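# Tuck chair under desk and park cart in bay

## Task

Get the office chair fully beneath the desk, upright with every wheel on the floor; roll the utility cart into the yellow bay so all four of its wheels sit inside the tape and none touch it; keep the desk roughly in its original spot with its load still on top and nothing overhanging its edges; the robot must not tip over or finish leaning; at the end release everything and back away.

## Robot and tools

Robot: TidyBot++, a wheeled base (0.54 m long, 0.50 m wide, 0.38 m tall) on four driven casters, carrying one seven-joint arm with a two-finger gripper. The shoulder sits 0.12 m ahead of the base centre, 0.68 m up. Cameras: base_camera (pinhole, 644x364) and wrist_camera (fisheye, 644x476, looks along the hand). Arm segments: upper arm 0.42 m, forearm 0.31 m, hand 0.31 m to the hand point. The arm starts folded, hand pointing down, wrist up to 0.08 m ahead of the base front.

Frames: base frame has its origin on the floor below the base centre, x ahead, y to the left, z up, metres. hand_pose is printed in this frame and marks the spot midway between the finger pads; its own z axis runs out along the fingers, and the fingers open along its y axis. The odometry frame is the base frame as it was at the start; base_odometry (x, y, heading in rad, left positive, -3.142 to 3.142) counts wheel turns only, so slip looks like travel. base_tilt gives forward and right lean in degrees.

move: one action per call, returns state plus images. Action keys:
- base: an object of relative offsets from where the base last reported itself, along its axes at the start of the command. translate_m (metres, forward +, -2 to 2), strafe_m (metres, left +, -2 to 2), rotate_rad (radians, counter-clockwise from above +, -6.3 to 6.3). Translate and strafe together give one straight-line move.
- joints: an object of absolute targets by name. joint_1_rad (any angle; positive is clockwise from above, opposite to heading), joint_2_rad (-2.249 to 2.249, shoulder, 0 = upper arm vertical, + leans forward), joint_3_rad (any angle), joint_4_rad (-2.579 to 2.579, elbow, 0 straight, negative bends forearm forward when joint_3_rad is 3.14), joint_5_rad (any angle), joint_6_rad (-2.099 to 2.099, wrist), joint_7_rad (any angle; hand down, + is counter-clockwise from above; at 1.57 fingers open left/right), gripper_pos (0 open to 1 closed; gap about 85 x (1 - gripper_pos) mm). Unbounded joints take the short way; to turn farther, send steps below half a turn. Done tolerances: ±0.039 rad for joints 1-4, ±0.095 for 5-7, ±0.03 for the gripper.
- target: one flat list of seven numbers [x, y, z, qw, qx, qy, qz], an absolute hand pose in the base frame, metres then unit quaternion. With target, joints may contain gripper_pos only. Status done means within 10 mm and 2 degrees; usually it ends off_target within about 3 cm. To correct, add (wanted - hand_pose) to your previous target. To hold still, resend hand_target, not hand_pose. Out-of-reach poses wander up to 10 s and end time_out. Poses low, close and forward of the base tend to fail or drive the arm into the base.
- speeds: caps for this action: translate_m and strafe_m 0.05 to 0.5 m/s (give one only for a combined move), rotate_rad 0.1 to 1.57 rad/s.
- cameras: list of base_camera, wrist_camera or all; [] for none; omitted means all.
- blocking: true/omitted waits until everything rests; false returns in about 0.5 s while motion continues. A later move overrides only what it names.
Unknown keys make a call invalid; out-of-range values get it refused, and a refusal or an uncommanded stop cancels the later move, wait and finished_scene calls of that reply. One action lasts at most 15 s; base moves time out at 14 s.

wait: seconds (0 to 10), optional cameras; returns state, ends early once motion settles. stop: brakes every running motion, optional cameras. zoom_image: camera plus region [x0, y0, x1, y1] in pixels of that camera's latest image, at most 504 by 504. finished_scene: scene (the current scene number, 1 or 2); ends the scene irreversibly, so the goal must hold without the robot.

Result lines: move reports done or the worst status; base_status, joint_status, hand_status give done, moving, off_target (resting short, may still push), stopped, contact_stop or time_out (target dropped), not_followed (a check withheld the targets; joint command not followed or pose unreachable, with a cause for self-collision), torque_fault, limit_stop_at_motor_heat. on_its_own lists uncommanded actions. joint_positions, hand_pose, hand_target, motor_effort (percent of max, peak in brackets), Motor temperatures (arm joints in joint_positions order), and MOTOR HOT above 60 °C. pictures names the order of images. ARM HIT signals a hard hit on the base or itself.

Cautions: the arm does not avoid obstacles and keeps pressing; a blocked base shoves until timeout and may still claim done. Snagging the arm above roughly 0.6 m while driving, pushing sideways with a raised hand, or reaching far out from folded near furniture can tip the robot; pull the arm in or back off to recover. Torque limits are 104.5 N m (joints 1-4) and 51.3 N m (5-7); exceeding them freezes the arm for 10 s. Heat at 75 °C makes the arm sag in a fault. Loads make the arm sag; never command a loaded joint to its current reading. The world keeps running while you think. Avoid drops, releasing moving items, slams, hard hits, very hard pushes and excessive gripper force; short disturbances may tug held parts.

Each tool is called after ">>>" in YAML: its name, and indented under it one key for each argument.

## Session

>>> move:

>>> move:
  base: {"rotate_rad":0.9}
  cameras: ["base_camera"]

>>> move:
  base: {"rotate_rad":0.9}
  cameras: ["base_camera"]

>>> move:
  base: {"rotate_rad":0.9}
  cameras: ["base_camera"]

>>> move:
  base: {"rotate_rad":0.9}
  cameras: ["base_camera"]

>>> move:
  base: {"rotate_rad":0.9}
  cameras: ["base_camera"]

>>> move:
  base: {"rotate_rad":0.9}
  cameras: ["base_camera"]

Scene clock: 0.00 s.
Motor temperatures (°C): [37 35 35 32 38 41 50]
base_odometry: x=+0.000 y=+0.000 heading=+0.000
base_tilt: forward=+0.0 right=+0.7
base_status: not commanded
joint_positions: joint_1_rad=+0.041 joint_2_rad=-0.343 joint_3_rad=+3.185 joint_4_rad=-2.525 joint_5_rad=-0.050 joint_6_rad=-0.878 joint_7_rad=+1.532 gripper_pos=+0.000
joint_status: not commanded
motor_effort: joint_1_rad=+0 joint_2_rad=-1 joint_3_rad=+1 joint_4_rad=+14 joint_5_rad=-2 joint_6_rad=+1 joint_7_rad=+0
hand_pose: x=+0.2615 y=+0.0031 z=+0.5879 quat_wxyz=(-0.026, +0.996, -0.075, +0.041) (m; base frame)
hand_target: x=+0.2605 y=+0.0031 z=+0.5873 quat_wxyz=(-0.026, +0.996, -0.075, +0.040) (m; base frame)
hand_status: not commanded
pictures: base_camera, wrist_camera

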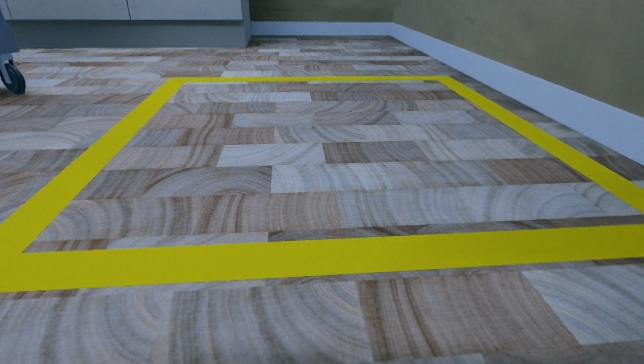

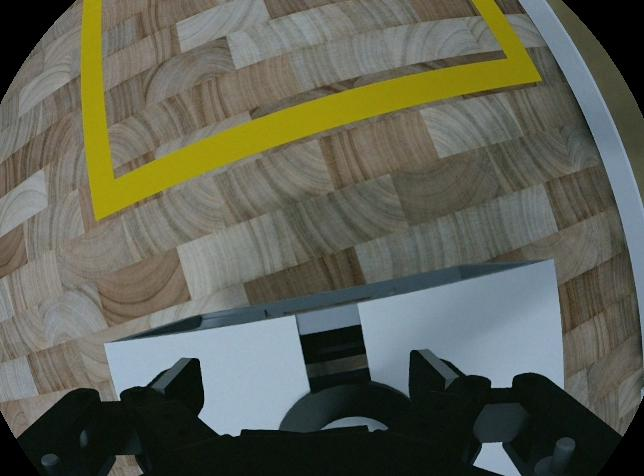

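Scene clock: 1.80 s.
Motor temperatures (°C): [37 35 35 32 38 41 50]
move: done
base_odometry: x=+0.000 y=+0.000 heading=+0.899
base_tilt: forward=+0.0 right=+0.7
base_status: done
joint_positions: joint_1_rad=+0.041 joint_2_rad=-0.343 joint_3_rad=+3.185 joint_4_rad=-2.525 joint_5_rad=-0.050 joint_6_rad=-0.878 joint_7_rad=+1.532 gripper_pos=+0.000
joint_status: not commanded
motor_effort: joint_1_rad=+0(1) joint_2_rad=-1(2) joint_3_rad=+1(2) joint_4_rad=+14(15) joint_5_rad=-2(3) joint_6_rad=+1(2) joint_7_rad=+0(2)
hand_pose: x=+0.2615 y=+0.0031 z=+0.5879 quat_wxyz=(-0.026, +0.996, -0.075, +0.041) (m; base frame)
hand_target: x=+0.2605 y=+0.0031 z=+0.5873 quat_wxyz=(-0.026, +0.996, -0.075, +0.040) (m; base frame)
hand_status: not commanded
pictures: base_camera

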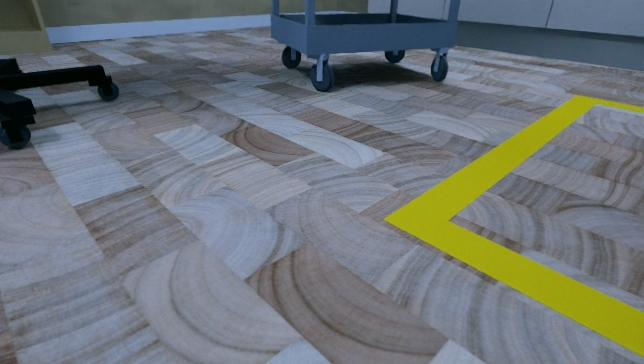

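Scene clock: 3.60 s.
Motor temperatures (°C): [37 35 35 32 38 41 50]
move: done
base_odometry: x=+0.000 y=+0.000 heading=+1.799
base_tilt: forward=+0.0 right=+0.7
base_status: done
joint_positions: joint_1_rad=+0.041 joint_2_rad=-0.343 joint_3_rad=+3.185 joint_4_rad=-2.525 joint_5_rad=-0.050 joint_6_rad=-0.878 joint_7_rad=+1.532 gripper_pos=+0.000
joint_status: not commanded
motor_effort: joint_1_rad=+0(1) joint_2_rad=-1(2) joint_3_rad=+1(2) joint_4_rad=+14(15) joint_5_rad=-2(3) joint_6_rad=+1(2) joint_7_rad=+0(2)
hand_pose: x=+0.2615 y=+0.0031 z=+0.5879 quat_wxyz=(-0.026, +0.996, -0.075, +0.041) (m; base frame)
hand_target: x=+0.2605 y=+0.0031 z=+0.5873 quat_wxyz=(-0.026, +0.996, -0.075, +0.040) (m; base frame)
hand_status: not commanded
pictures: base_camera

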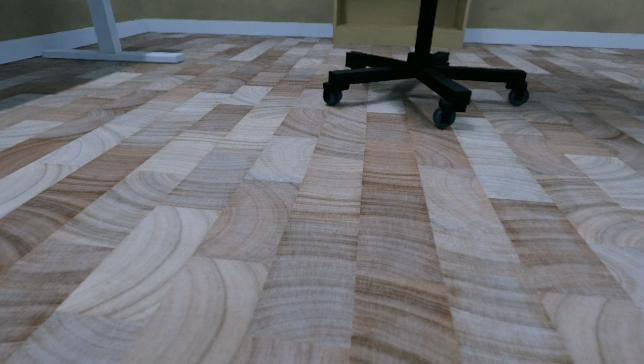

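Scene clock: 5.40 s.
Motor temperatures (°C): [37 35 35 32 38 41 50]
move: done
base_odometry: x=+0.000 y=+0.000 heading=+2.698
base_tilt: forward=+0.0 right=+0.7
base_status: done
joint_positions: joint_1_rad=+0.041 joint_2_rad=-0.343 joint_3_rad=+3.185 joint_4_rad=-2.525 joint_5_rad=-0.050 joint_6_rad=-0.878 joint_7_rad=+1.532 gripper_pos=+0.000
joint_status: not commanded
motor_effort: joint_1_rad=+0(1) joint_2_rad=-1(2) joint_3_rad=+1(2) joint_4_rad=+14(15) joint_5_rad=-2(3) joint_6_rad=+1(2) joint_7_rad=-1(1)
hand_pose: x=+0.2615 y=+0.0031 z=+0.5879 quat_wxyz=(-0.026, +0.996, -0.075, +0.041) (m; base frame)
hand_target: x=+0.2605 y=+0.0031 z=+0.5873 quat_wxyz=(-0.026, +0.996, -0.075, +0.040) (m; base frame)
hand_status: not commanded
pictures: base_camera

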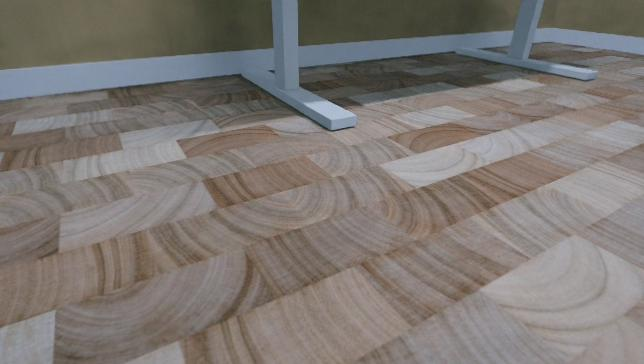

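Scene clock: 7.20 s.
Motor temperatures (°C): [37 35 35 32 38 41 50]
move: done
base_odometry: x=+0.000 y=+0.000 heading=-2.686
base_tilt: forward=+0.0 right=+0.7
base_status: done
joint_positions: joint_1_rad=+0.041 joint_2_rad=-0.343 joint_3_rad=+3.185 joint_4_rad=-2.525 joint_5_rad=-0.050 joint_6_rad=-0.878 joint_7_rad=+1.532 gripper_pos=+0.000
joint_status: not commanded
motor_effort: joint_1_rad=+0(1) joint_2_rad=-1(2) joint_3_rad=+1(2) joint_4_rad=+13(15) joint_5_rad=-2(3) joint_6_rad=+0(2) joint_7_rad=-1(2)
hand_pose: x=+0.2615 y=+0.0031 z=+0.5879 quat_wxyz=(-0.026, +0.996, -0.075, +0.041) (m; base frame)
hand_target: x=+0.2605 y=+0.0031 z=+0.5873 quat_wxyz=(-0.026, +0.996, -0.075, +0.040) (m; base frame)
hand_status: not commanded
pictures: base_camera

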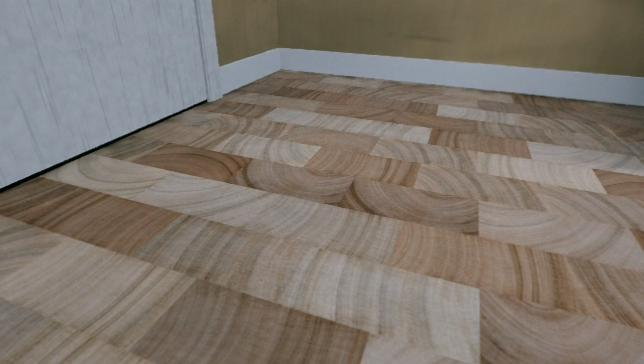

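Scene clock: 9.00 s.
Motor temperatures (°C): [37 35 35 32 38 41 50]
move: done
base_odometry: x=+0.000 y=+0.000 heading=-1.787
base_tilt: forward=+0.0 right=+0.7
base_status: done
joint_positions: joint_1_rad=+0.041 joint_2_rad=-0.343 joint_3_rad=+3.185 joint_4_rad=-2.525 joint_5_rad=-0.050 joint_6_rad=-0.878 joint_7_rad=+1.532 gripper_pos=+0.000
joint_status: not commanded
motor_effort: joint_1_rad=+0(1) joint_2_rad=-1(2) joint_3_rad=+1(2) joint_4_rad=+14(15) joint_5_rad=-2(3) joint_6_rad=+0(1) joint_7_rad=-1(2)
hand_pose: x=+0.2615 y=+0.0031 z=+0.5879 quat_wxyz=(-0.026, +0.996, -0.075, +0.041) (m; base frame)
hand_target: x=+0.2605 y=+0.0031 z=+0.5873 quat_wxyz=(-0.026, +0.996, -0.075, +0.040) (m; base frame)
hand_status: not commanded
pictures: base_camera

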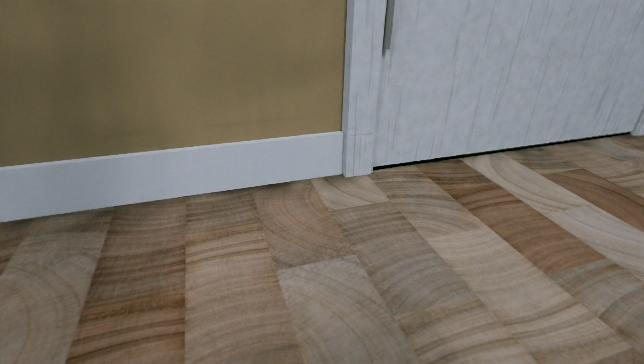

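Scene clock: 10.80 s.
Motor temperatures (°C): [37 35 35 32 38 41 50]
move: done
base_odometry: x=+0.000 y=+0.000 heading=-0.887
base_tilt: forward=+0.0 right=+0.7
base_status: done
joint_positions: joint_1_rad=+0.041 joint_2_rad=-0.343 joint_3_rad=+3.185 joint_4_rad=-2.525 joint_5_rad=-0.050 joint_6_rad=-0.878 joint_7_rad=+1.532 gripper_pos=+0.000
joint_status: not commanded
motor_effort: joint_1_rad=+0(1) joint_2_rad=-1(2) joint_3_rad=+1(2) joint_4_rad=+14(15) joint_5_rad=-2(3) joint_6_rad=+0(1) joint_7_rad=-1(1)
hand_pose: x=+0.2615 y=+0.0031 z=+0.5879 quat_wxyz=(-0.026, +0.996, -0.075, +0.041) (m; base frame)
hand_target: x=+0.2605 y=+0.0031 z=+0.5873 quat_wxyz=(-0.026, +0.996, -0.075, +0.040) (m; base frame)
hand_status: not commanded
pictures: base_camera

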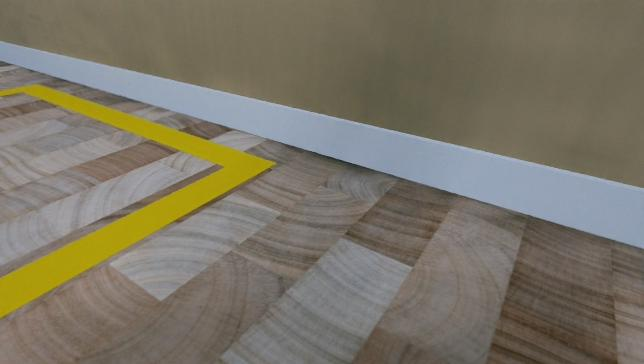

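>>> move:
  base: {"rotate_rad":1.9}
  joints: {"joint_1_rad":0,"joint_6_rad":0.35}

>>> move:
  base: {"rotate_rad":1.0}

>>> move:
  base: {"rotate_rad":-1.0,"translate_m":0.3}

Scene clock: 39.53 s.
Motor temperatures (°C): [37 35 35 32 38 41 50]
move: done
base_odometry: x=+0.000 y=+0.000 heading=+1.012
base_tilt: forward=+0.0 right=+0.7
base_status: done
joint_positions: joint_1_rad=+0.014 joint_2_rad=-0.343 joint_3_rad=+3.185 joint_4_rad=-2.520 joint_5_rad=-0.050 joint_6_rad=+0.300 joint_7_rad=+1.532 gripper_pos=+0.000
joint_status: all done
motor_effort: joint_1_rad=+0(1) joint_2_rad=-6(7) joint_3_rad=+1(2) joint_4_rad=+20(20) joint_5_rad=-1(3) joint_6_rad=+9(9) joint_7_rad=-1(1)
hand_pose: x=+0.5321 y=-0.0275 z=+0.8049 quat_wxyz=(-0.009, +0.804, -0.065, +0.591) (m; base frame)
hand_target: x=+0.5349 y=-0.0227 z=+0.8158 quat_wxyz=(-0.013, +0.792, -0.059, +0.608) (m; base frame)
hand_status: not commanded
pictures: base_camera, wrist_camera

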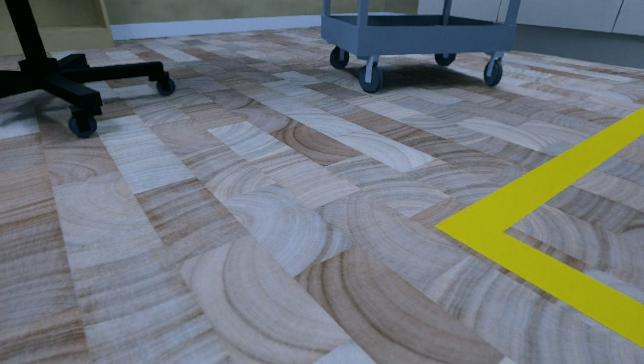

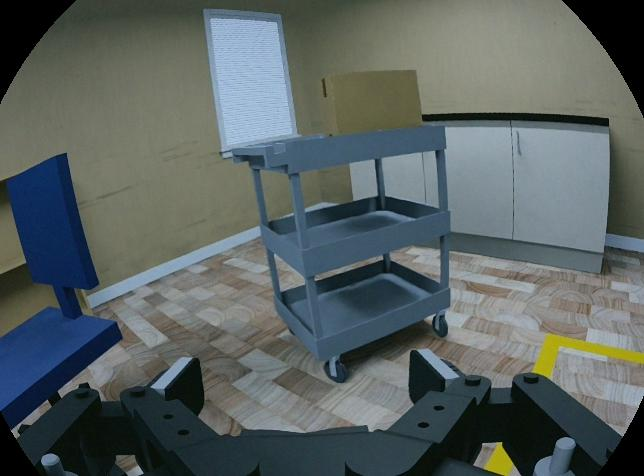

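Scene clock: 41.40 s.
Motor temperatures (°C): [37 35 35 32 38 42 50]
move: done
base_odometry: x=+0.000 y=+0.000 heading=+2.011
base_tilt: forward=+0.0 right=+0.7
base_status: done
joint_positions: joint_1_rad=+0.011 joint_2_rad=-0.343 joint_3_rad=+3.185 joint_4_rad=-2.520 joint_5_rad=-0.050 joint_6_rad=+0.300 joint_7_rad=+1.532 gripper_pos=+0.000
joint_status: not commanded
motor_effort: joint_1_rad=+0(1) joint_2_rad=-6(7) joint_3_rad=+1(2) joint_4_rad=+19(19) joint_5_rad=-1(2) joint_6_rad=+8(9) joint_7_rad=-1(2)
hand_pose: x=+0.5322 y=-0.0261 z=+0.8050 quat_wxyz=(-0.010, +0.804, -0.064, +0.591) (m; base frame)
hand_target: x=+0.5349 y=-0.0227 z=+0.8158 quat_wxyz=(-0.013, +0.792, -0.059, +0.608) (m; base frame)
hand_status: not commanded
pictures: base_camera, wrist_camera

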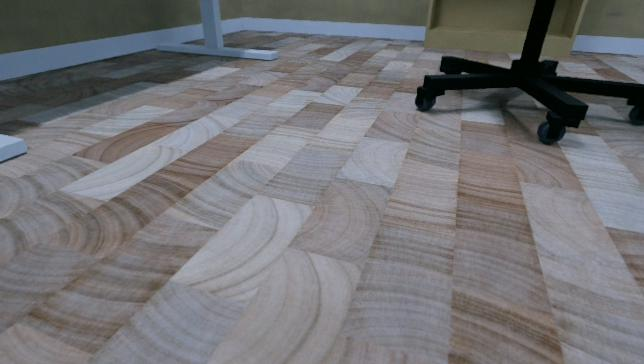

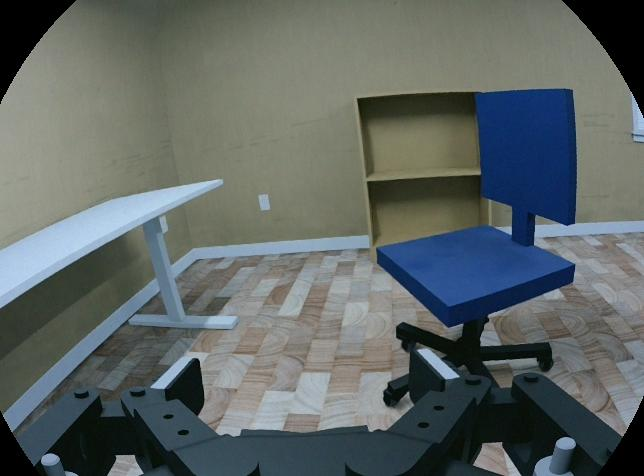

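Scene clock: 43.33 s.
Motor temperatures (°C): [37 35 35 32 38 42 50]
move: done
base_odometry: x=-0.128 y=+0.272 heading=+1.012
base_tilt: forward=+0.0 right=+0.7
base_status: done
joint_positions: joint_1_rad=+0.010 joint_2_rad=-0.344 joint_3_rad=+3.185 joint_4_rad=-2.520 joint_5_rad=-0.050 joint_6_rad=+0.302 joint_7_rad=+1.532 gripper_pos=+0.000
joint_status: not commanded
motor_effort: joint_1_rad=+0(1) joint_2_rad=-6(8) joint_3_rad=+1(2) joint_4_rad=+18(20) joint_5_rad=-1(2) joint_6_rad=+9(9) joint_7_rad=-1(1)
hand_pose: x=+0.5323 y=-0.0261 z=+0.8058 quat_wxyz=(-0.010, +0.804, -0.064, +0.592) (m; base frame)
hand_target: x=+0.5349 y=-0.0227 z=+0.8158 quat_wxyz=(-0.013, +0.792, -0.059, +0.608) (m; base frame)
hand_status: not commanded
pictures: base_camera, wrist_camera

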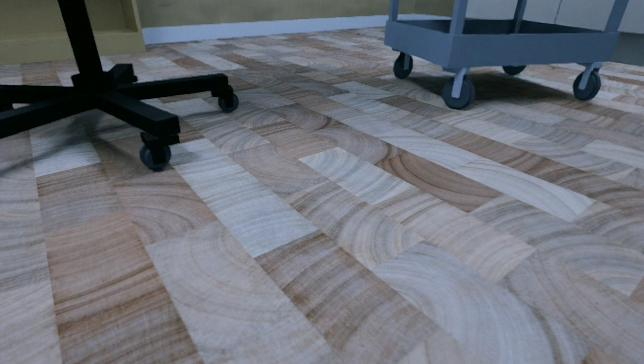

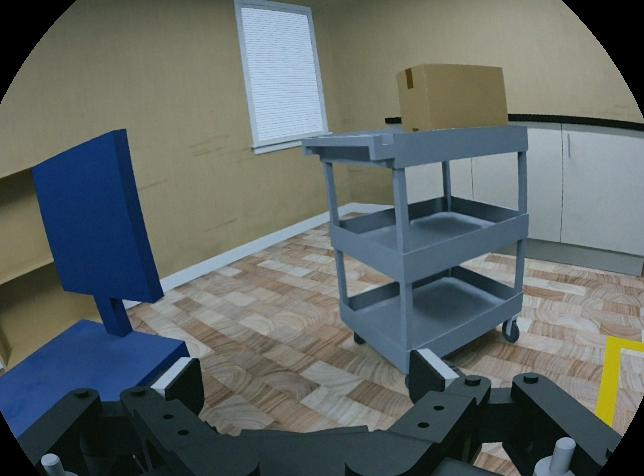

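>>> move:
  base: {"translate_m":1.02,"strafe_m":-1.578}
  joints: {"joint_1_rad":1.57,"joint_6_rad":-0.9}
  cameras: ["base_camera"]

>>> move:
  base: {"rotate_rad":0.6}

Scene clock: 120.60 s.
Motor temperatures (°C): [37 35 35 32 38 42 50]
move: done
base_odometry: x=+1.751 y=+0.299 heading=+1.012
base_tilt: forward=+0.0 right=+0.7
base_status: done
joint_positions: joint_1_rad=+1.551 joint_2_rad=-0.344 joint_3_rad=+3.185 joint_4_rad=-2.520 joint_5_rad=-0.050 joint_6_rad=-0.860 joint_7_rad=+1.532 gripper_pos=+0.000
joint_status: all done
motor_effort: joint_1_rad=+0(2) joint_2_rad=-1(7) joint_3_rad=+1(2) joint_4_rad=+15(20) joint_5_rad=-2(2) joint_6_rad=+1(9) joint_7_rad=+0(2)
hand_pose: x=+0.1303 y=-0.1502 z=+0.5899 quat_wxyz=(+0.017, +0.673, -0.737, +0.056) (m; base frame)
hand_target: x=+0.1285 y=-0.1344 z=+0.5868 quat_wxyz=(+0.001, +0.667, -0.744, +0.039) (m; base frame)
hand_status: not commanded
pictures: base_camera

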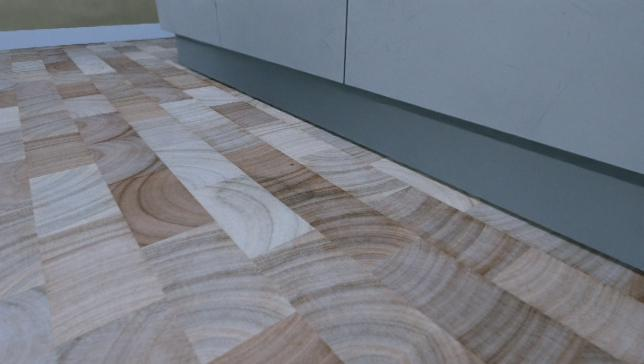

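Scene clock: 122.13 s.
Motor temperatures (°C): [37 35 35 32 38 42 50]
move: done
base_odometry: x=+1.751 y=+0.299 heading=+1.611
base_tilt: forward=+0.0 right=+0.8
base_status: done
joint_positions: joint_1_rad=+1.552 joint_2_rad=-0.344 joint_3_rad=+3.185 joint_4_rad=-2.520 joint_5_rad=-0.050 joint_6_rad=-0.862 joint_7_rad=+1.532 gripper_pos=+0.000
joint_status: not commanded
motor_effort: joint_1_rad=+0(1) joint_2_rad=-2(2) joint_3_rad=+1(2) joint_4_rad=+14(15) joint_5_rad=-2(3) joint_6_rad=+1(2) joint_7_rad=-1(2)
hand_pose: x=+0.1301 y=-0.1496 z=+0.5899 quat_wxyz=(+0.017, +0.673, -0.738, +0.055) (m; base frame)
hand_target: x=+0.1285 y=-0.1344 z=+0.5868 quat_wxyz=(+0.001, +0.667, -0.744, +0.039) (m; base frame)
hand_status: not commanded
pictures: base_camera, wrist_camera

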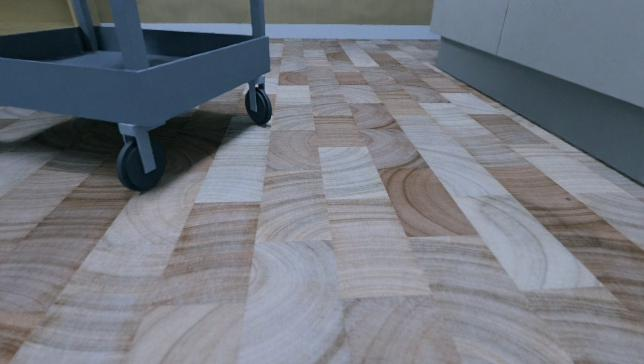

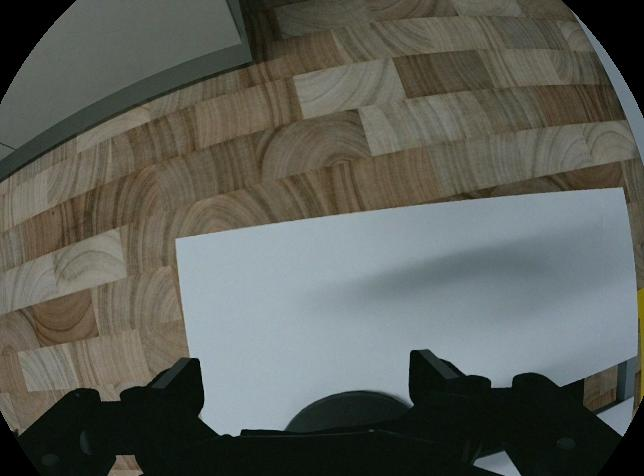

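>>> move:
  base: {"strafe_m":-0.19}
  cameras: []

>>> move:
  base: {"translate_m":1.85,"strafe_m":0.06}
  cameras: ["base_camera"]

>>> move:
  base: {"rotate_rad":3.03}
  cameras: ["base_camera"]

>>> move:
  base: {"strafe_m":-0.55}

Scene clock: 136.23 s.
Motor temperatures (°C): [37 35 35 32 38 42 50]
move: done
base_odometry: x=+1.941 y=+0.307 heading=+1.613
base_tilt: forward=+0.0 right=+0.7
base_status: done
joint_positions: joint_1_rad=+1.552 joint_2_rad=-0.342 joint_3_rad=+3.185 joint_4_rad=-2.520 joint_5_rad=-0.050 joint_6_rad=-0.864 joint_7_rad=+1.532 gripper_pos=+0.000
joint_status: not commanded
motor_effort: joint_1_rad=+0(0) joint_2_rad=-1(4) joint_3_rad=+1(1) joint_4_rad=+14(16) joint_5_rad=-2(2) joint_6_rad=+0(2) joint_7_rad=-1(1)
hand_pose: x=+0.1302 y=-0.1487 z=+0.5896 quat_wxyz=(+0.015, +0.673, -0.738, +0.054) (m; base frame)
hand_target: x=+0.1285 y=-0.1344 z=+0.5868 quat_wxyz=(+0.001, +0.667, -0.744, +0.039) (m; base frame)
hand_status: not commanded
pictures: none
No camera images: "cameras" was empty.

Scene clock: 141.27 s.
Motor temperatures (°C): [37 35 35 32 38 42 50]
move: done
base_odometry: x=+1.804 y=+2.153 heading=+1.612
base_tilt: forward=+0.0 right=+0.7
base_status: done
joint_positions: joint_1_rad=+1.552 joint_2_rad=-0.342 joint_3_rad=+3.185 joint_4_rad=-2.520 joint_5_rad=-0.050 joint_6_rad=-0.864 joint_7_rad=+1.532 gripper_pos=+0.000
joint_status: not commanded
motor_effort: joint_1_rad=+0(0) joint_2_rad=-1(2) joint_3_rad=+1(2) joint_4_rad=+14(15) joint_5_rad=-2(3) joint_6_rad=+0(2) joint_7_rad=-1(2)
hand_pose: x=+0.1302 y=-0.1487 z=+0.5896 quat_wxyz=(+0.015, +0.673, -0.738, +0.054) (m; base frame)
hand_target: x=+0.1285 y=-0.1344 z=+0.5868 quat_wxyz=(+0.001, +0.667, -0.744, +0.039) (m; base frame)
hand_status: not commanded
pictures: base_camera

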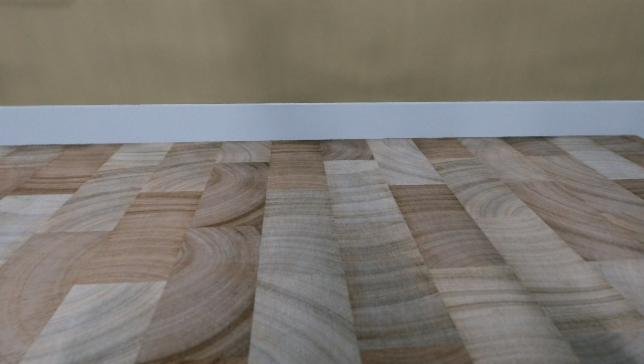

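Scene clock: 144.90 s.
Motor temperatures (°C): [37 35 35 32 38 42 50]
move: done
base_odometry: x=+1.804 y=+2.153 heading=-1.642
base_tilt: forward=+0.0 right=+0.7
base_status: done
joint_positions: joint_1_rad=+1.559 joint_2_rad=-0.343 joint_3_rad=+3.189 joint_4_rad=-2.518 joint_5_rad=-0.049 joint_6_rad=-0.883 joint_7_rad=+1.532 gripper_pos=+0.000
joint_status: not commanded
motor_effort: joint_1_rad=+0(3) joint_2_rad=-1(15) joint_3_rad=+1(6) joint_4_rad=+14(19) joint_5_rad=-2(6) joint_6_rad=+1(4) joint_7_rad=-1(2)
hand_pose: x=+0.1289 y=-0.1445 z=+0.5900 quat_wxyz=(+0.010, +0.669, -0.741, +0.049) (m; base frame)
hand_target: x=+0.1285 y=-0.1344 z=+0.5868 quat_wxyz=(+0.001, +0.667, -0.744, +0.039) (m; base frame)
hand_status: not commanded
pictures: base_camera

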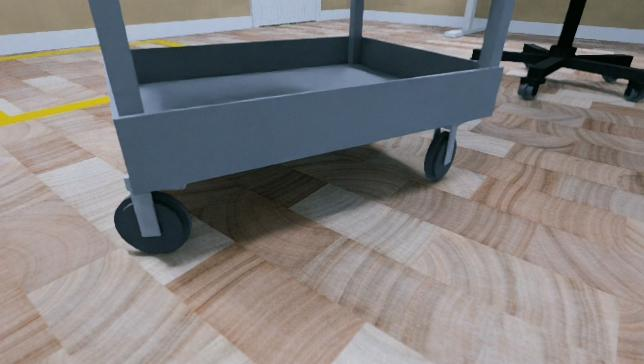

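Scene clock: 147.37 s.
Motor temperatures (°C): [37 35 35 32 38 42 50]
move: done
base_odometry: x=+1.255 y=+2.192 heading=-1.640
base_tilt: forward=+0.0 right=+0.8
base_status: done
joint_positions: joint_1_rad=+1.559 joint_2_rad=-0.343 joint_3_rad=+3.189 joint_4_rad=-2.518 joint_5_rad=-0.049 joint_6_rad=-0.883 joint_7_rad=+1.532 gripper_pos=+0.000
joint_status: not commanded
motor_effort: joint_1_rad=+0(0) joint_2_rad=-2(3) joint_3_rad=+1(1) joint_4_rad=+14(16) joint_5_rad=-2(2) joint_6_rad=+0(2) joint_7_rad=-1(1)
hand_pose: x=+0.1289 y=-0.1444 z=+0.5900 quat_wxyz=(+0.010, +0.669, -0.741, +0.049) (m; base frame)
hand_target: x=+0.1285 y=-0.1344 z=+0.5868 quat_wxyz=(+0.001, +0.667, -0.744, +0.039) (m; base frame)
hand_status: not commanded
pictures: base_camera, wrist_camera

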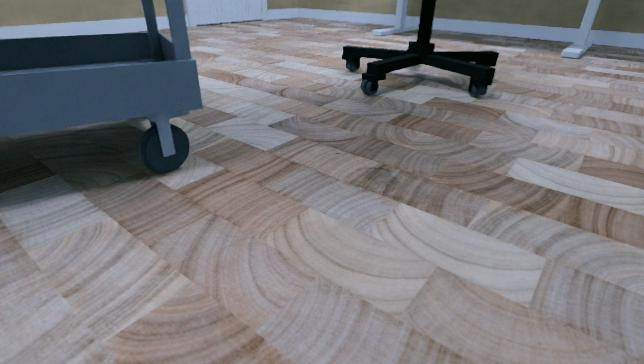

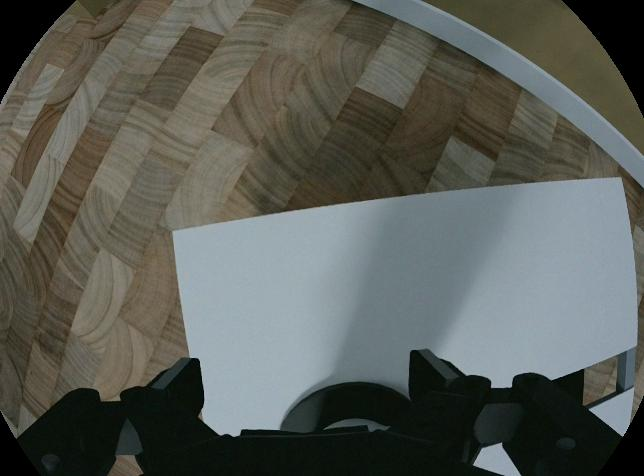

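>>> move:
  joints: {"joint_1_rad":0,"joint_6_rad":0.3}
  cameras: ["wrist_camera"]

>>> move:
  joints: {"joint_1_rad":-1.0}
  cameras: ["wrist_camera"]

Scene clock: 172.37 s.
Motor temperatures (°C): [37 35 35 32 37 42 50]
move: done
base_odometry: x=+1.255 y=+2.192 heading=-1.640
base_tilt: forward=+0.0 right=+0.8
base_status: not commanded
joint_positions: joint_1_rad=+0.018 joint_2_rad=-0.343 joint_3_rad=+3.189 joint_4_rad=-2.518 joint_5_rad=-0.049 joint_6_rad=+0.247 joint_7_rad=+1.532 gripper_pos=+0.000
joint_status: all done
motor_effort: joint_1_rad=+0(1) joint_2_rad=-5(6) joint_3_rad=+1(1) joint_4_rad=+19(20) joint_5_rad=-1(2) joint_6_rad=+8(9) joint_7_rad=-1(1)
hand_pose: x=+0.5275 y=-0.0300 z=+0.7908 quat_wxyz=(-0.008, +0.819, -0.069, +0.570) (m; base frame)
hand_target: x=+0.5305 y=-0.0216 z=+0.8009 quat_wxyz=(-0.013, +0.807, -0.060, +0.588) (m; base frame)
hand_status: not commanded
pictures: wrist_camera

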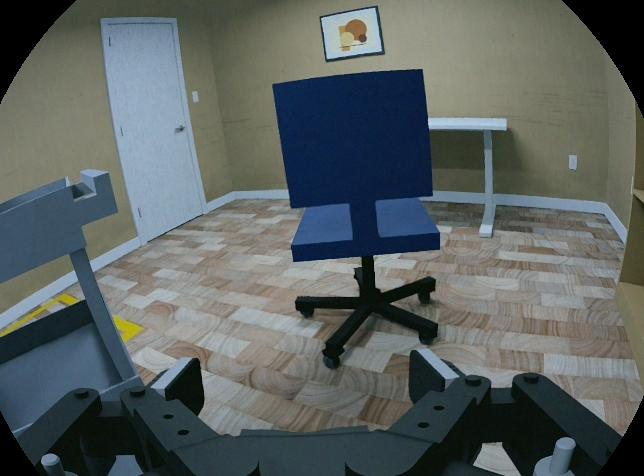

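Scene clock: 174.67 s.
Motor temperatures (°C): [37 35 35 32 37 42 50]
move: done
base_odometry: x=+1.255 y=+2.192 heading=-1.640
base_tilt: forward=+0.0 right=+0.7
base_status: not commanded
joint_positions: joint_1_rad=-0.982 joint_2_rad=-0.343 joint_3_rad=+3.189 joint_4_rad=-2.518 joint_5_rad=-0.049 joint_6_rad=+0.249 joint_7_rad=+1.532 gripper_pos=+0.000
joint_status: all done
motor_effort: joint_1_rad=+0(1) joint_2_rad=-6(7) joint_3_rad=+1(1) joint_4_rad=+19(20) joint_5_rad=-1(2) joint_6_rad=+8(9) joint_7_rad=-1(2)
hand_pose: x=+0.3651 y=+0.3277 z=+0.7914 quat_wxyz=(-0.281, +0.751, +0.331, +0.497) (m; base frame)
hand_target: x=+0.3595 y=+0.3346 z=+0.8009 quat_wxyz=(-0.293, +0.737, +0.334, +0.509) (m; base frame)
hand_status: not commanded
pictures: wrist_camera

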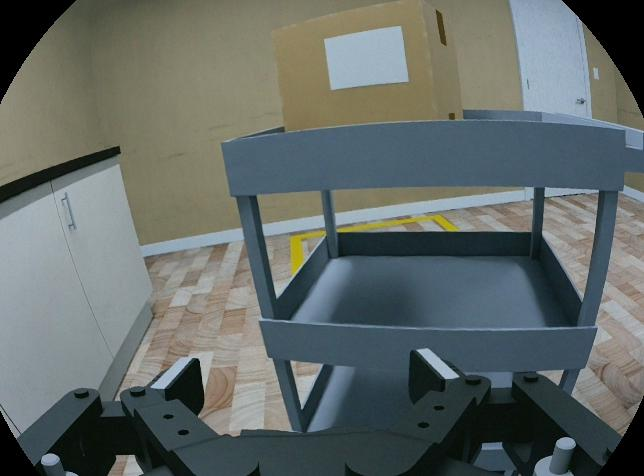

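>>> move:
  base: {"rotate_rad":0.85}
  joints: {"joint_1_rad":0}

Scene clock: 187.10 s.
Motor temperatures (°C): [37 35 35 32 37 42 50]
move: done
base_odometry: x=+1.255 y=+2.192 heading=-0.791
base_tilt: forward=+0.0 right=+0.7
base_status: done
joint_positions: joint_1_rad=-0.018 joint_2_rad=-0.343 joint_3_rad=+3.188 joint_4_rad=-2.518 joint_5_rad=-0.049 joint_6_rad=+0.250 joint_7_rad=+1.532 gripper_pos=+0.000
joint_status: all done
motor_effort: joint_1_rad=+0(2) joint_2_rad=-6(7) joint_3_rad=+1(2) joint_4_rad=+19(20) joint_5_rad=-1(2) joint_6_rad=+8(9) joint_7_rad=-1(2)
hand_pose: x=+0.5286 y=-0.0146 z=+0.7916 quat_wxyz=(-0.019, +0.819, -0.054, +0.571) (m; base frame)
hand_target: x=+0.5305 y=-0.0216 z=+0.8009 quat_wxyz=(-0.013, +0.807, -0.060, +0.588) (m; base frame)
hand_status: not commanded
pictures: base_camera, wrist_camera

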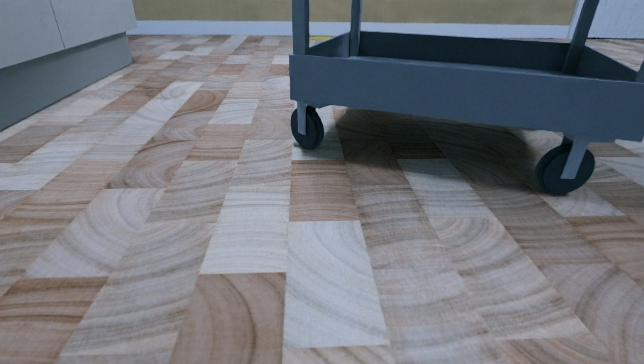

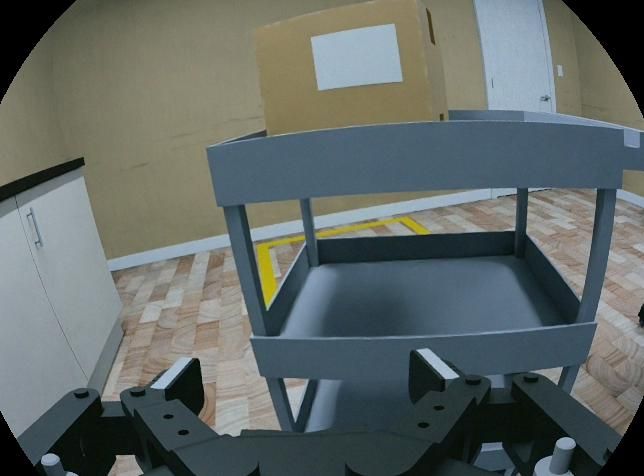

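>>> move:
  base: {"rotate_rad":-0.32}
  joints: {"joint_1_rad":1.57,"joint_6_rad":-0.9}
  cameras: []

>>> move:
  base: {"strafe_m":0.08,"translate_m":0.35}
  cameras: ["base_camera"]

>>> move:
  base: {"translate_m":0.6}
  speeds: {"translate_m":0.12}

Scene clock: 208.60 s.
Motor temperatures (°C): [37 35 35 32 37 42 50]
move: done
base_odometry: x=+1.255 y=+2.192 heading=-1.110
base_tilt: forward=+0.0 right=+0.7
base_status: done
joint_positions: joint_1_rad=+1.551 joint_2_rad=-0.343 joint_3_rad=+3.188 joint_4_rad=-2.518 joint_5_rad=-0.049 joint_6_rad=-0.857 joint_7_rad=+1.532 gripper_pos=+0.000
joint_status: all done
motor_effort: joint_1_rad=+0(2) joint_2_rad=-1(6) joint_3_rad=+1(2) joint_4_rad=+15(19) joint_5_rad=-2(2) joint_6_rad=+1(9) joint_7_rad=-1(2)
hand_pose: x=+0.1297 y=-0.1526 z=+0.5908 quat_wxyz=(+0.019, +0.672, -0.738, +0.058) (m; base frame)
hand_target: x=+0.1285 y=-0.1344 z=+0.5868 quat_wxyz=(+0.001, +0.667, -0.744, +0.039) (m; base frame)
hand_status: not commanded
pictures: none
No camera images: "cameras" was empty.

Scene clock: 210.50 s.
Motor temperatures (°C): [37 35 35 32 37 42 50]
move: done
base_odometry: x=+1.482 y=+1.914 heading=-1.109
base_tilt: forward=+0.0 right=+0.7
base_status: done
joint_positions: joint_1_rad=+1.552 joint_2_rad=-0.343 joint_3_rad=+3.188 joint_4_rad=-2.518 joint_5_rad=-0.049 joint_6_rad=-0.861 joint_7_rad=+1.532 gripper_pos=+0.000
joint_status: not commanded
motor_effort: joint_1_rad=+0(0) joint_2_rad=-1(3) joint_3_rad=+1(2) joint_4_rad=+14(15) joint_5_rad=-2(3) joint_6_rad=+1(2) joint_7_rad=-1(2)
hand_pose: x=+0.1297 y=-0.1513 z=+0.5906 quat_wxyz=(+0.018, +0.672, -0.738, +0.057) (m; base frame)
hand_target: x=+0.1285 y=-0.1344 z=+0.5868 quat_wxyz=(+0.001, +0.667, -0.744, +0.039) (m; base frame)
hand_status: not commanded
pictures: base_camera

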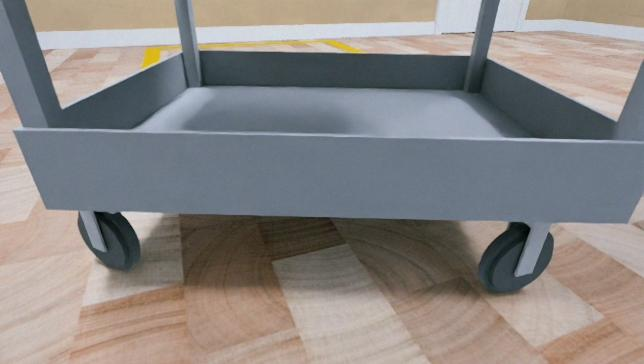

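Scene clock: 216.07 s.
Motor temperatures (°C): [37 35 35 32 37 42 50]
move: done
base_odometry: x=+1.750 y=+1.376 heading=-1.109
base_tilt: forward=+0.0 right=+0.7
base_status: done
joint_positions: joint_1_rad=+1.552 joint_2_rad=-0.343 joint_3_rad=+3.188 joint_4_rad=-2.518 joint_5_rad=-0.049 joint_6_rad=-0.861 joint_7_rad=+1.532 gripper_pos=+0.000
joint_status: not commanded
motor_effort: joint_1_rad=+0(0) joint_2_rad=-2(2) joint_3_rad=+1(2) joint_4_rad=+15(16) joint_5_rad=-2(3) joint_6_rad=+1(2) joint_7_rad=-1(2)
hand_pose: x=+0.1296 y=-0.1511 z=+0.5906 quat_wxyz=(+0.018, +0.672, -0.738, +0.056) (m; base frame)
hand_target: x=+0.1285 y=-0.1344 z=+0.5868 quat_wxyz=(+0.001, +0.667, -0.744, +0.039) (m; base frame)
hand_status: not commanded
pictures: base_camera, wrist_camera

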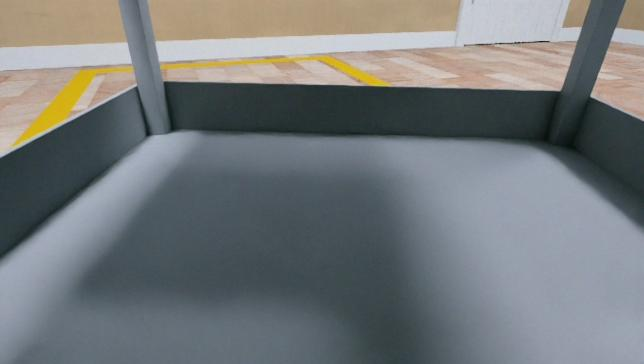

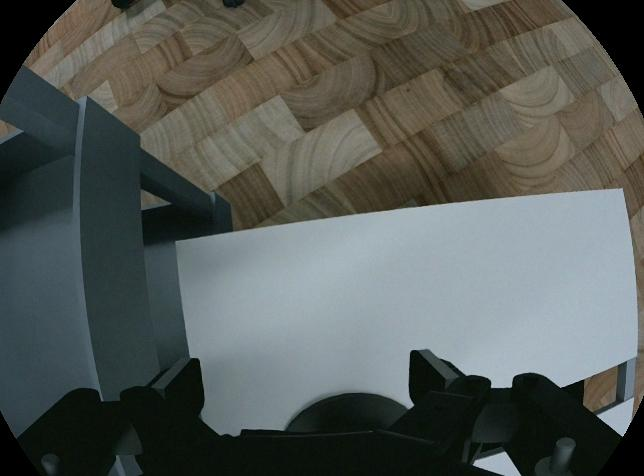

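>>> move:
  base: {"translate_m":0.3,"rotate_rad":0.22}
  speeds: {"translate_m":0.1,"rotate_rad":0.1}
  cameras: ["base_camera"]

>>> move:
  base: {"translate_m":0.25,"rotate_rad":0.1}
  speeds: {"translate_m":0.12,"rotate_rad":0.1}
  cameras: ["base_camera"]

Scene clock: 229.30 s.
Motor temperatures (°C): [37 35 35 32 37 42 50]
move: done
base_odometry: x=+1.883 y=+1.108 heading=-0.888
base_tilt: forward=+0.0 right=+0.7
base_status: done
joint_positions: joint_1_rad=+1.553 joint_2_rad=-0.343 joint_3_rad=+3.187 joint_4_rad=-2.518 joint_5_rad=-0.049 joint_6_rad=-0.862 joint_7_rad=+1.532 gripper_pos=+0.000
joint_status: not commanded
motor_effort: joint_1_rad=+0(0) joint_2_rad=-2(3) joint_3_rad=+1(2) joint_4_rad=+14(15) joint_5_rad=-2(3) joint_6_rad=+1(2) joint_7_rad=+0(2)
hand_pose: x=+0.1296 y=-0.1509 z=+0.5906 quat_wxyz=(+0.017, +0.672, -0.739, +0.056) (m; base frame)
hand_target: x=+0.1285 y=-0.1344 z=+0.5868 quat_wxyz=(+0.001, +0.667, -0.744, +0.039) (m; base frame)
hand_status: not commanded
pictures: base_camera

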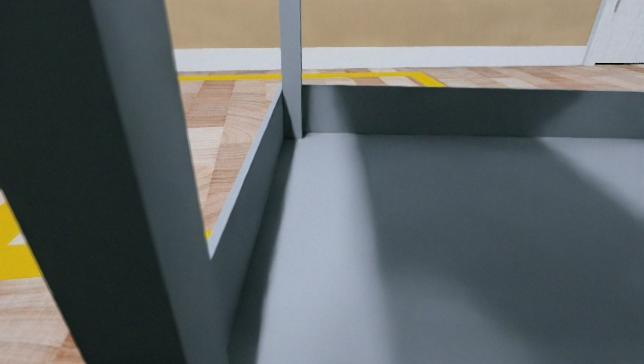

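Scene clock: 231.93 s.
Motor temperatures (°C): [37 35 35 32 37 42 50]
move: done
base_odometry: x=+2.041 y=+0.913 heading=-0.787
base_tilt: forward=+0.0 right=+0.7
base_status: done
joint_positions: joint_1_rad=+1.553 joint_2_rad=-0.343 joint_3_rad=+3.187 joint_4_rad=-2.518 joint_5_rad=-0.049 joint_6_rad=-0.863 joint_7_rad=+1.532 gripper_pos=+0.000
joint_status: not commanded
motor_effort: joint_1_rad=+0(1) joint_2_rad=-1(2) joint_3_rad=+1(2) joint_4_rad=+14(15) joint_5_rad=-2(3) joint_6_rad=+1(2) joint_7_rad=+0(2)
hand_pose: x=+0.1295 y=-0.1506 z=+0.5905 quat_wxyz=(+0.017, +0.671, -0.739, +0.056) (m; base frame)
hand_target: x=+0.1285 y=-0.1344 z=+0.5868 quat_wxyz=(+0.001, +0.667, -0.744, +0.039) (m; base frame)
hand_status: not commanded
pictures: base_camera

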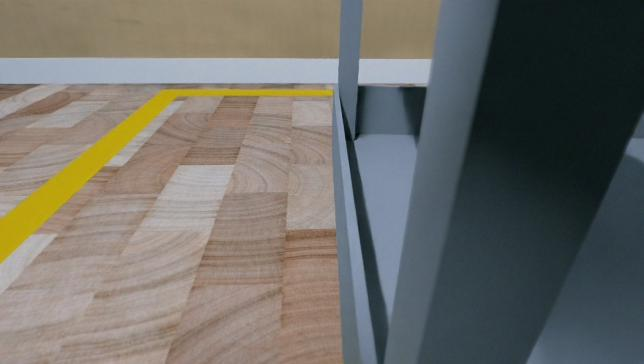

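>>> move:
  base: {"translate_m":-0.15}
  cameras: []

>>> move:
  base: {"strafe_m":-0.3}

Scene clock: 243.13 s.
Motor temperatures (°C): [37 35 35 32 37 42 50]
move: done
base_odometry: x=+1.935 y=+1.020 heading=-0.787
base_tilt: forward=+0.0 right=+0.7
base_status: done
joint_positions: joint_1_rad=+1.554 joint_2_rad=-0.343 joint_3_rad=+3.188 joint_4_rad=-2.518 joint_5_rad=-0.049 joint_6_rad=-0.864 joint_7_rad=+1.532 gripper_pos=+0.000
joint_status: not commanded
motor_effort: joint_1_rad=+0(0) joint_2_rad=-2(3) joint_3_rad=+1(2) joint_4_rad=+14(15) joint_5_rad=-2(3) joint_6_rad=+1(1) joint_7_rad=-1(2)
hand_pose: x=+0.1295 y=-0.1504 z=+0.5905 quat_wxyz=(+0.017, +0.671, -0.739, +0.056) (m; base frame)
hand_target: x=+0.1285 y=-0.1344 z=+0.5868 quat_wxyz=(+0.001, +0.667, -0.744, +0.039) (m; base frame)
hand_status: not commanded
pictures: none
No camera images: "cameras" was empty.

Scene clock: 244.80 s.
Motor temperatures (°C): [37 35 35 32 37 42 50]
move: done
base_odometry: x=+1.722 y=+0.808 heading=-0.788
base_tilt: forward=+0.0 right=+0.7
base_status: done
joint_positions: joint_1_rad=+1.554 joint_2_rad=-0.339 joint_3_rad=+3.188 joint_4_rad=-2.517 joint_5_rad=-0.049 joint_6_rad=-0.867 joint_7_rad=+1.532 gripper_pos=+0.000
joint_status: not commanded
motor_effort: joint_1_rad=+0(0) joint_2_rad=-2(5) joint_3_rad=+1(1) joint_4_rad=+14(17) joint_5_rad=-2(2) joint_6_rad=+1(2) joint_7_rad=+0(2)
hand_pose: x=+0.1296 y=-0.1491 z=+0.5899 quat_wxyz=(+0.014, +0.672, -0.739, +0.053) (m; base frame)
hand_target: x=+0.1285 y=-0.1344 z=+0.5868 quat_wxyz=(+0.001, +0.667, -0.744, +0.039) (m; base frame)
hand_status: not commanded
pictures: base_camera, wrist_camera

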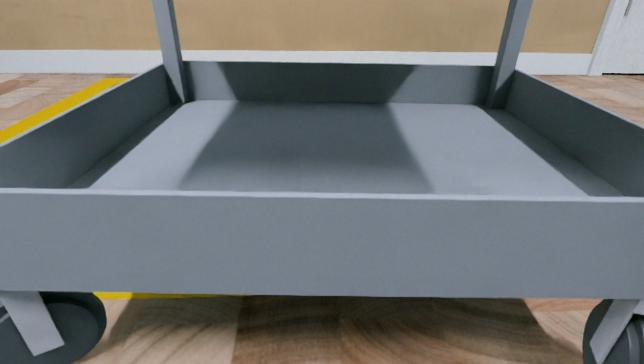

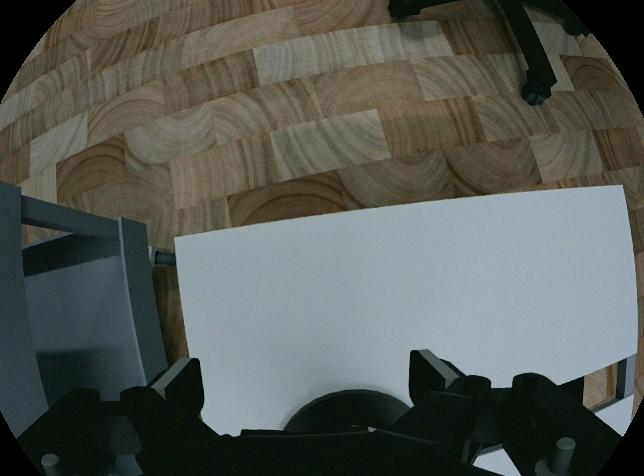

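>>> move:
  base: {"translate_m":0.57}
  joints: {"joint_1_rad":0}
  speeds: {"translate_m":0.15}
  cameras: ["base_camera"]

>>> move:
  base: {"translate_m":-0.25}
  cameras: ["base_camera"]

>>> move:
  base: {"strafe_m":-0.85}
  joints: {"joint_6_rad":0.2}

Scene clock: 261.43 s.
Motor temperatures (°C): [37 35 35 32 37 42 50]
move: done
base_odometry: x=+2.125 y=+0.404 heading=-0.788
base_tilt: forward=+0.0 right=+0.7
base_status: done
joint_positions: joint_1_rad=+0.018 joint_2_rad=-0.339 joint_3_rad=+3.188 joint_4_rad=-2.521 joint_5_rad=-0.049 joint_6_rad=-0.897 joint_7_rad=+1.532 gripper_pos=+0.000
joint_status: all done
motor_effort: joint_1_rad=+0(3) joint_2_rad=-1(3) joint_3_rad=+1(2) joint_4_rad=+13(23) joint_5_rad=-2(5) joint_6_rad=+0(6) joint_7_rad=-1(2)
hand_pose: x=+0.2573 y=+0.0062 z=+0.5882 quat_wxyz=(-0.027, +0.997, -0.065, +0.031) (m; base frame)
hand_target: x=+0.2534 y=+0.0094 z=+0.5868 quat_wxyz=(-0.027, +0.998, -0.055, +0.028) (m; base frame)
hand_status: not commanded
pictures: base_camera

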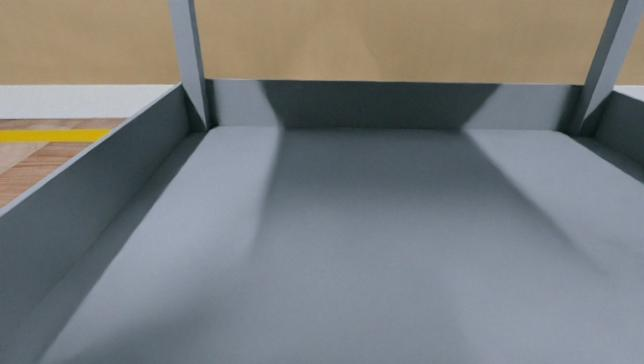

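Scene clock: 263.10 s.
Motor temperatures (°C): [37 35 35 32 37 42 50]
move: done
base_odometry: x=+1.948 y=+0.581 heading=-0.789
base_tilt: forward=+0.0 right=+0.7
base_status: done
joint_positions: joint_1_rad=+0.018 joint_2_rad=-0.348 joint_3_rad=+3.188 joint_4_rad=-2.524 joint_5_rad=-0.049 joint_6_rad=-0.897 joint_7_rad=+1.532 gripper_pos=+0.000
joint_status: not commanded
motor_effort: joint_1_rad=+0(1) joint_2_rad=-1(4) joint_3_rad=+1(2) joint_4_rad=+14(16) joint_5_rad=-2(3) joint_6_rad=+0(2) joint_7_rad=+0(2)
hand_pose: x=+0.2566 y=+0.0063 z=+0.5886 quat_wxyz=(-0.027, +0.997, -0.065, +0.034) (m; base frame)
hand_target: x=+0.2534 y=+0.0094 z=+0.5868 quat_wxyz=(-0.027, +0.998, -0.055, +0.028) (m; base frame)
hand_status: not commanded
pictures: base_camera

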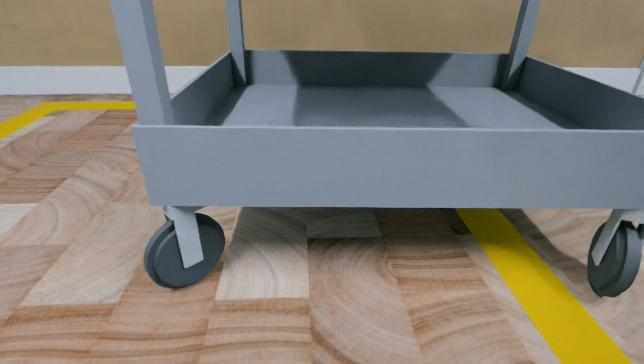

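Scene clock: 265.70 s.
Motor temperatures (°C): [37 35 35 32 37 42 50]
move: done
base_odometry: x=+1.345 y=-0.018 heading=-0.789
base_tilt: forward=+0.0 right=+0.7
base_status: done
joint_positions: joint_1_rad=+0.017 joint_2_rad=-0.348 joint_3_rad=+3.188 joint_4_rad=-2.522 joint_5_rad=-0.049 joint_6_rad=+0.151 joint_7_rad=+1.532 gripper_pos=+0.000
joint_status: all done
motor_effort: joint_1_rad=+0(1) joint_2_rad=-6(6) joint_3_rad=+1(2) joint_4_rad=+18(20) joint_5_rad=-1(2) joint_6_rad=+7(8) joint_7_rad=-1(2)
hand_pose: x=+0.5141 y=-0.0264 z=+0.7630 quat_wxyz=(-0.011, +0.845, -0.069, +0.530) (m; base frame)
hand_target: x=+0.5195 y=-0.0192 z=+0.7718 quat_wxyz=(-0.015, +0.835, -0.060, +0.546) (m; base frame)
hand_status: not commanded
pictures: base_camera, wrist_camera

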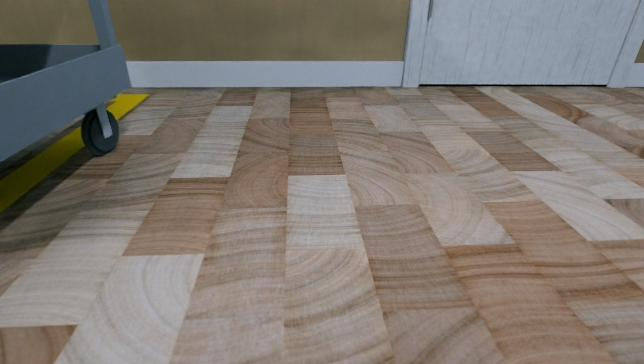

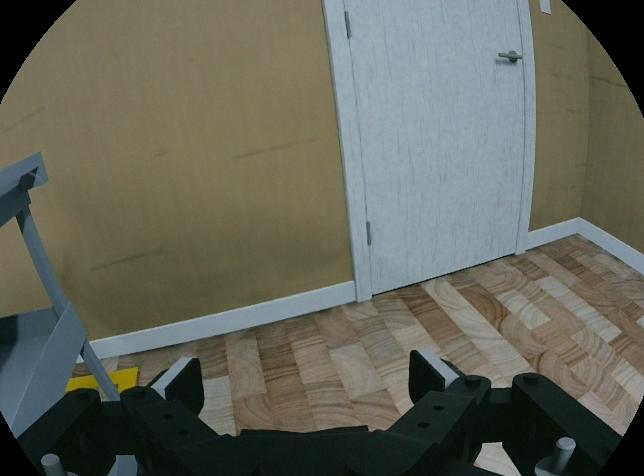

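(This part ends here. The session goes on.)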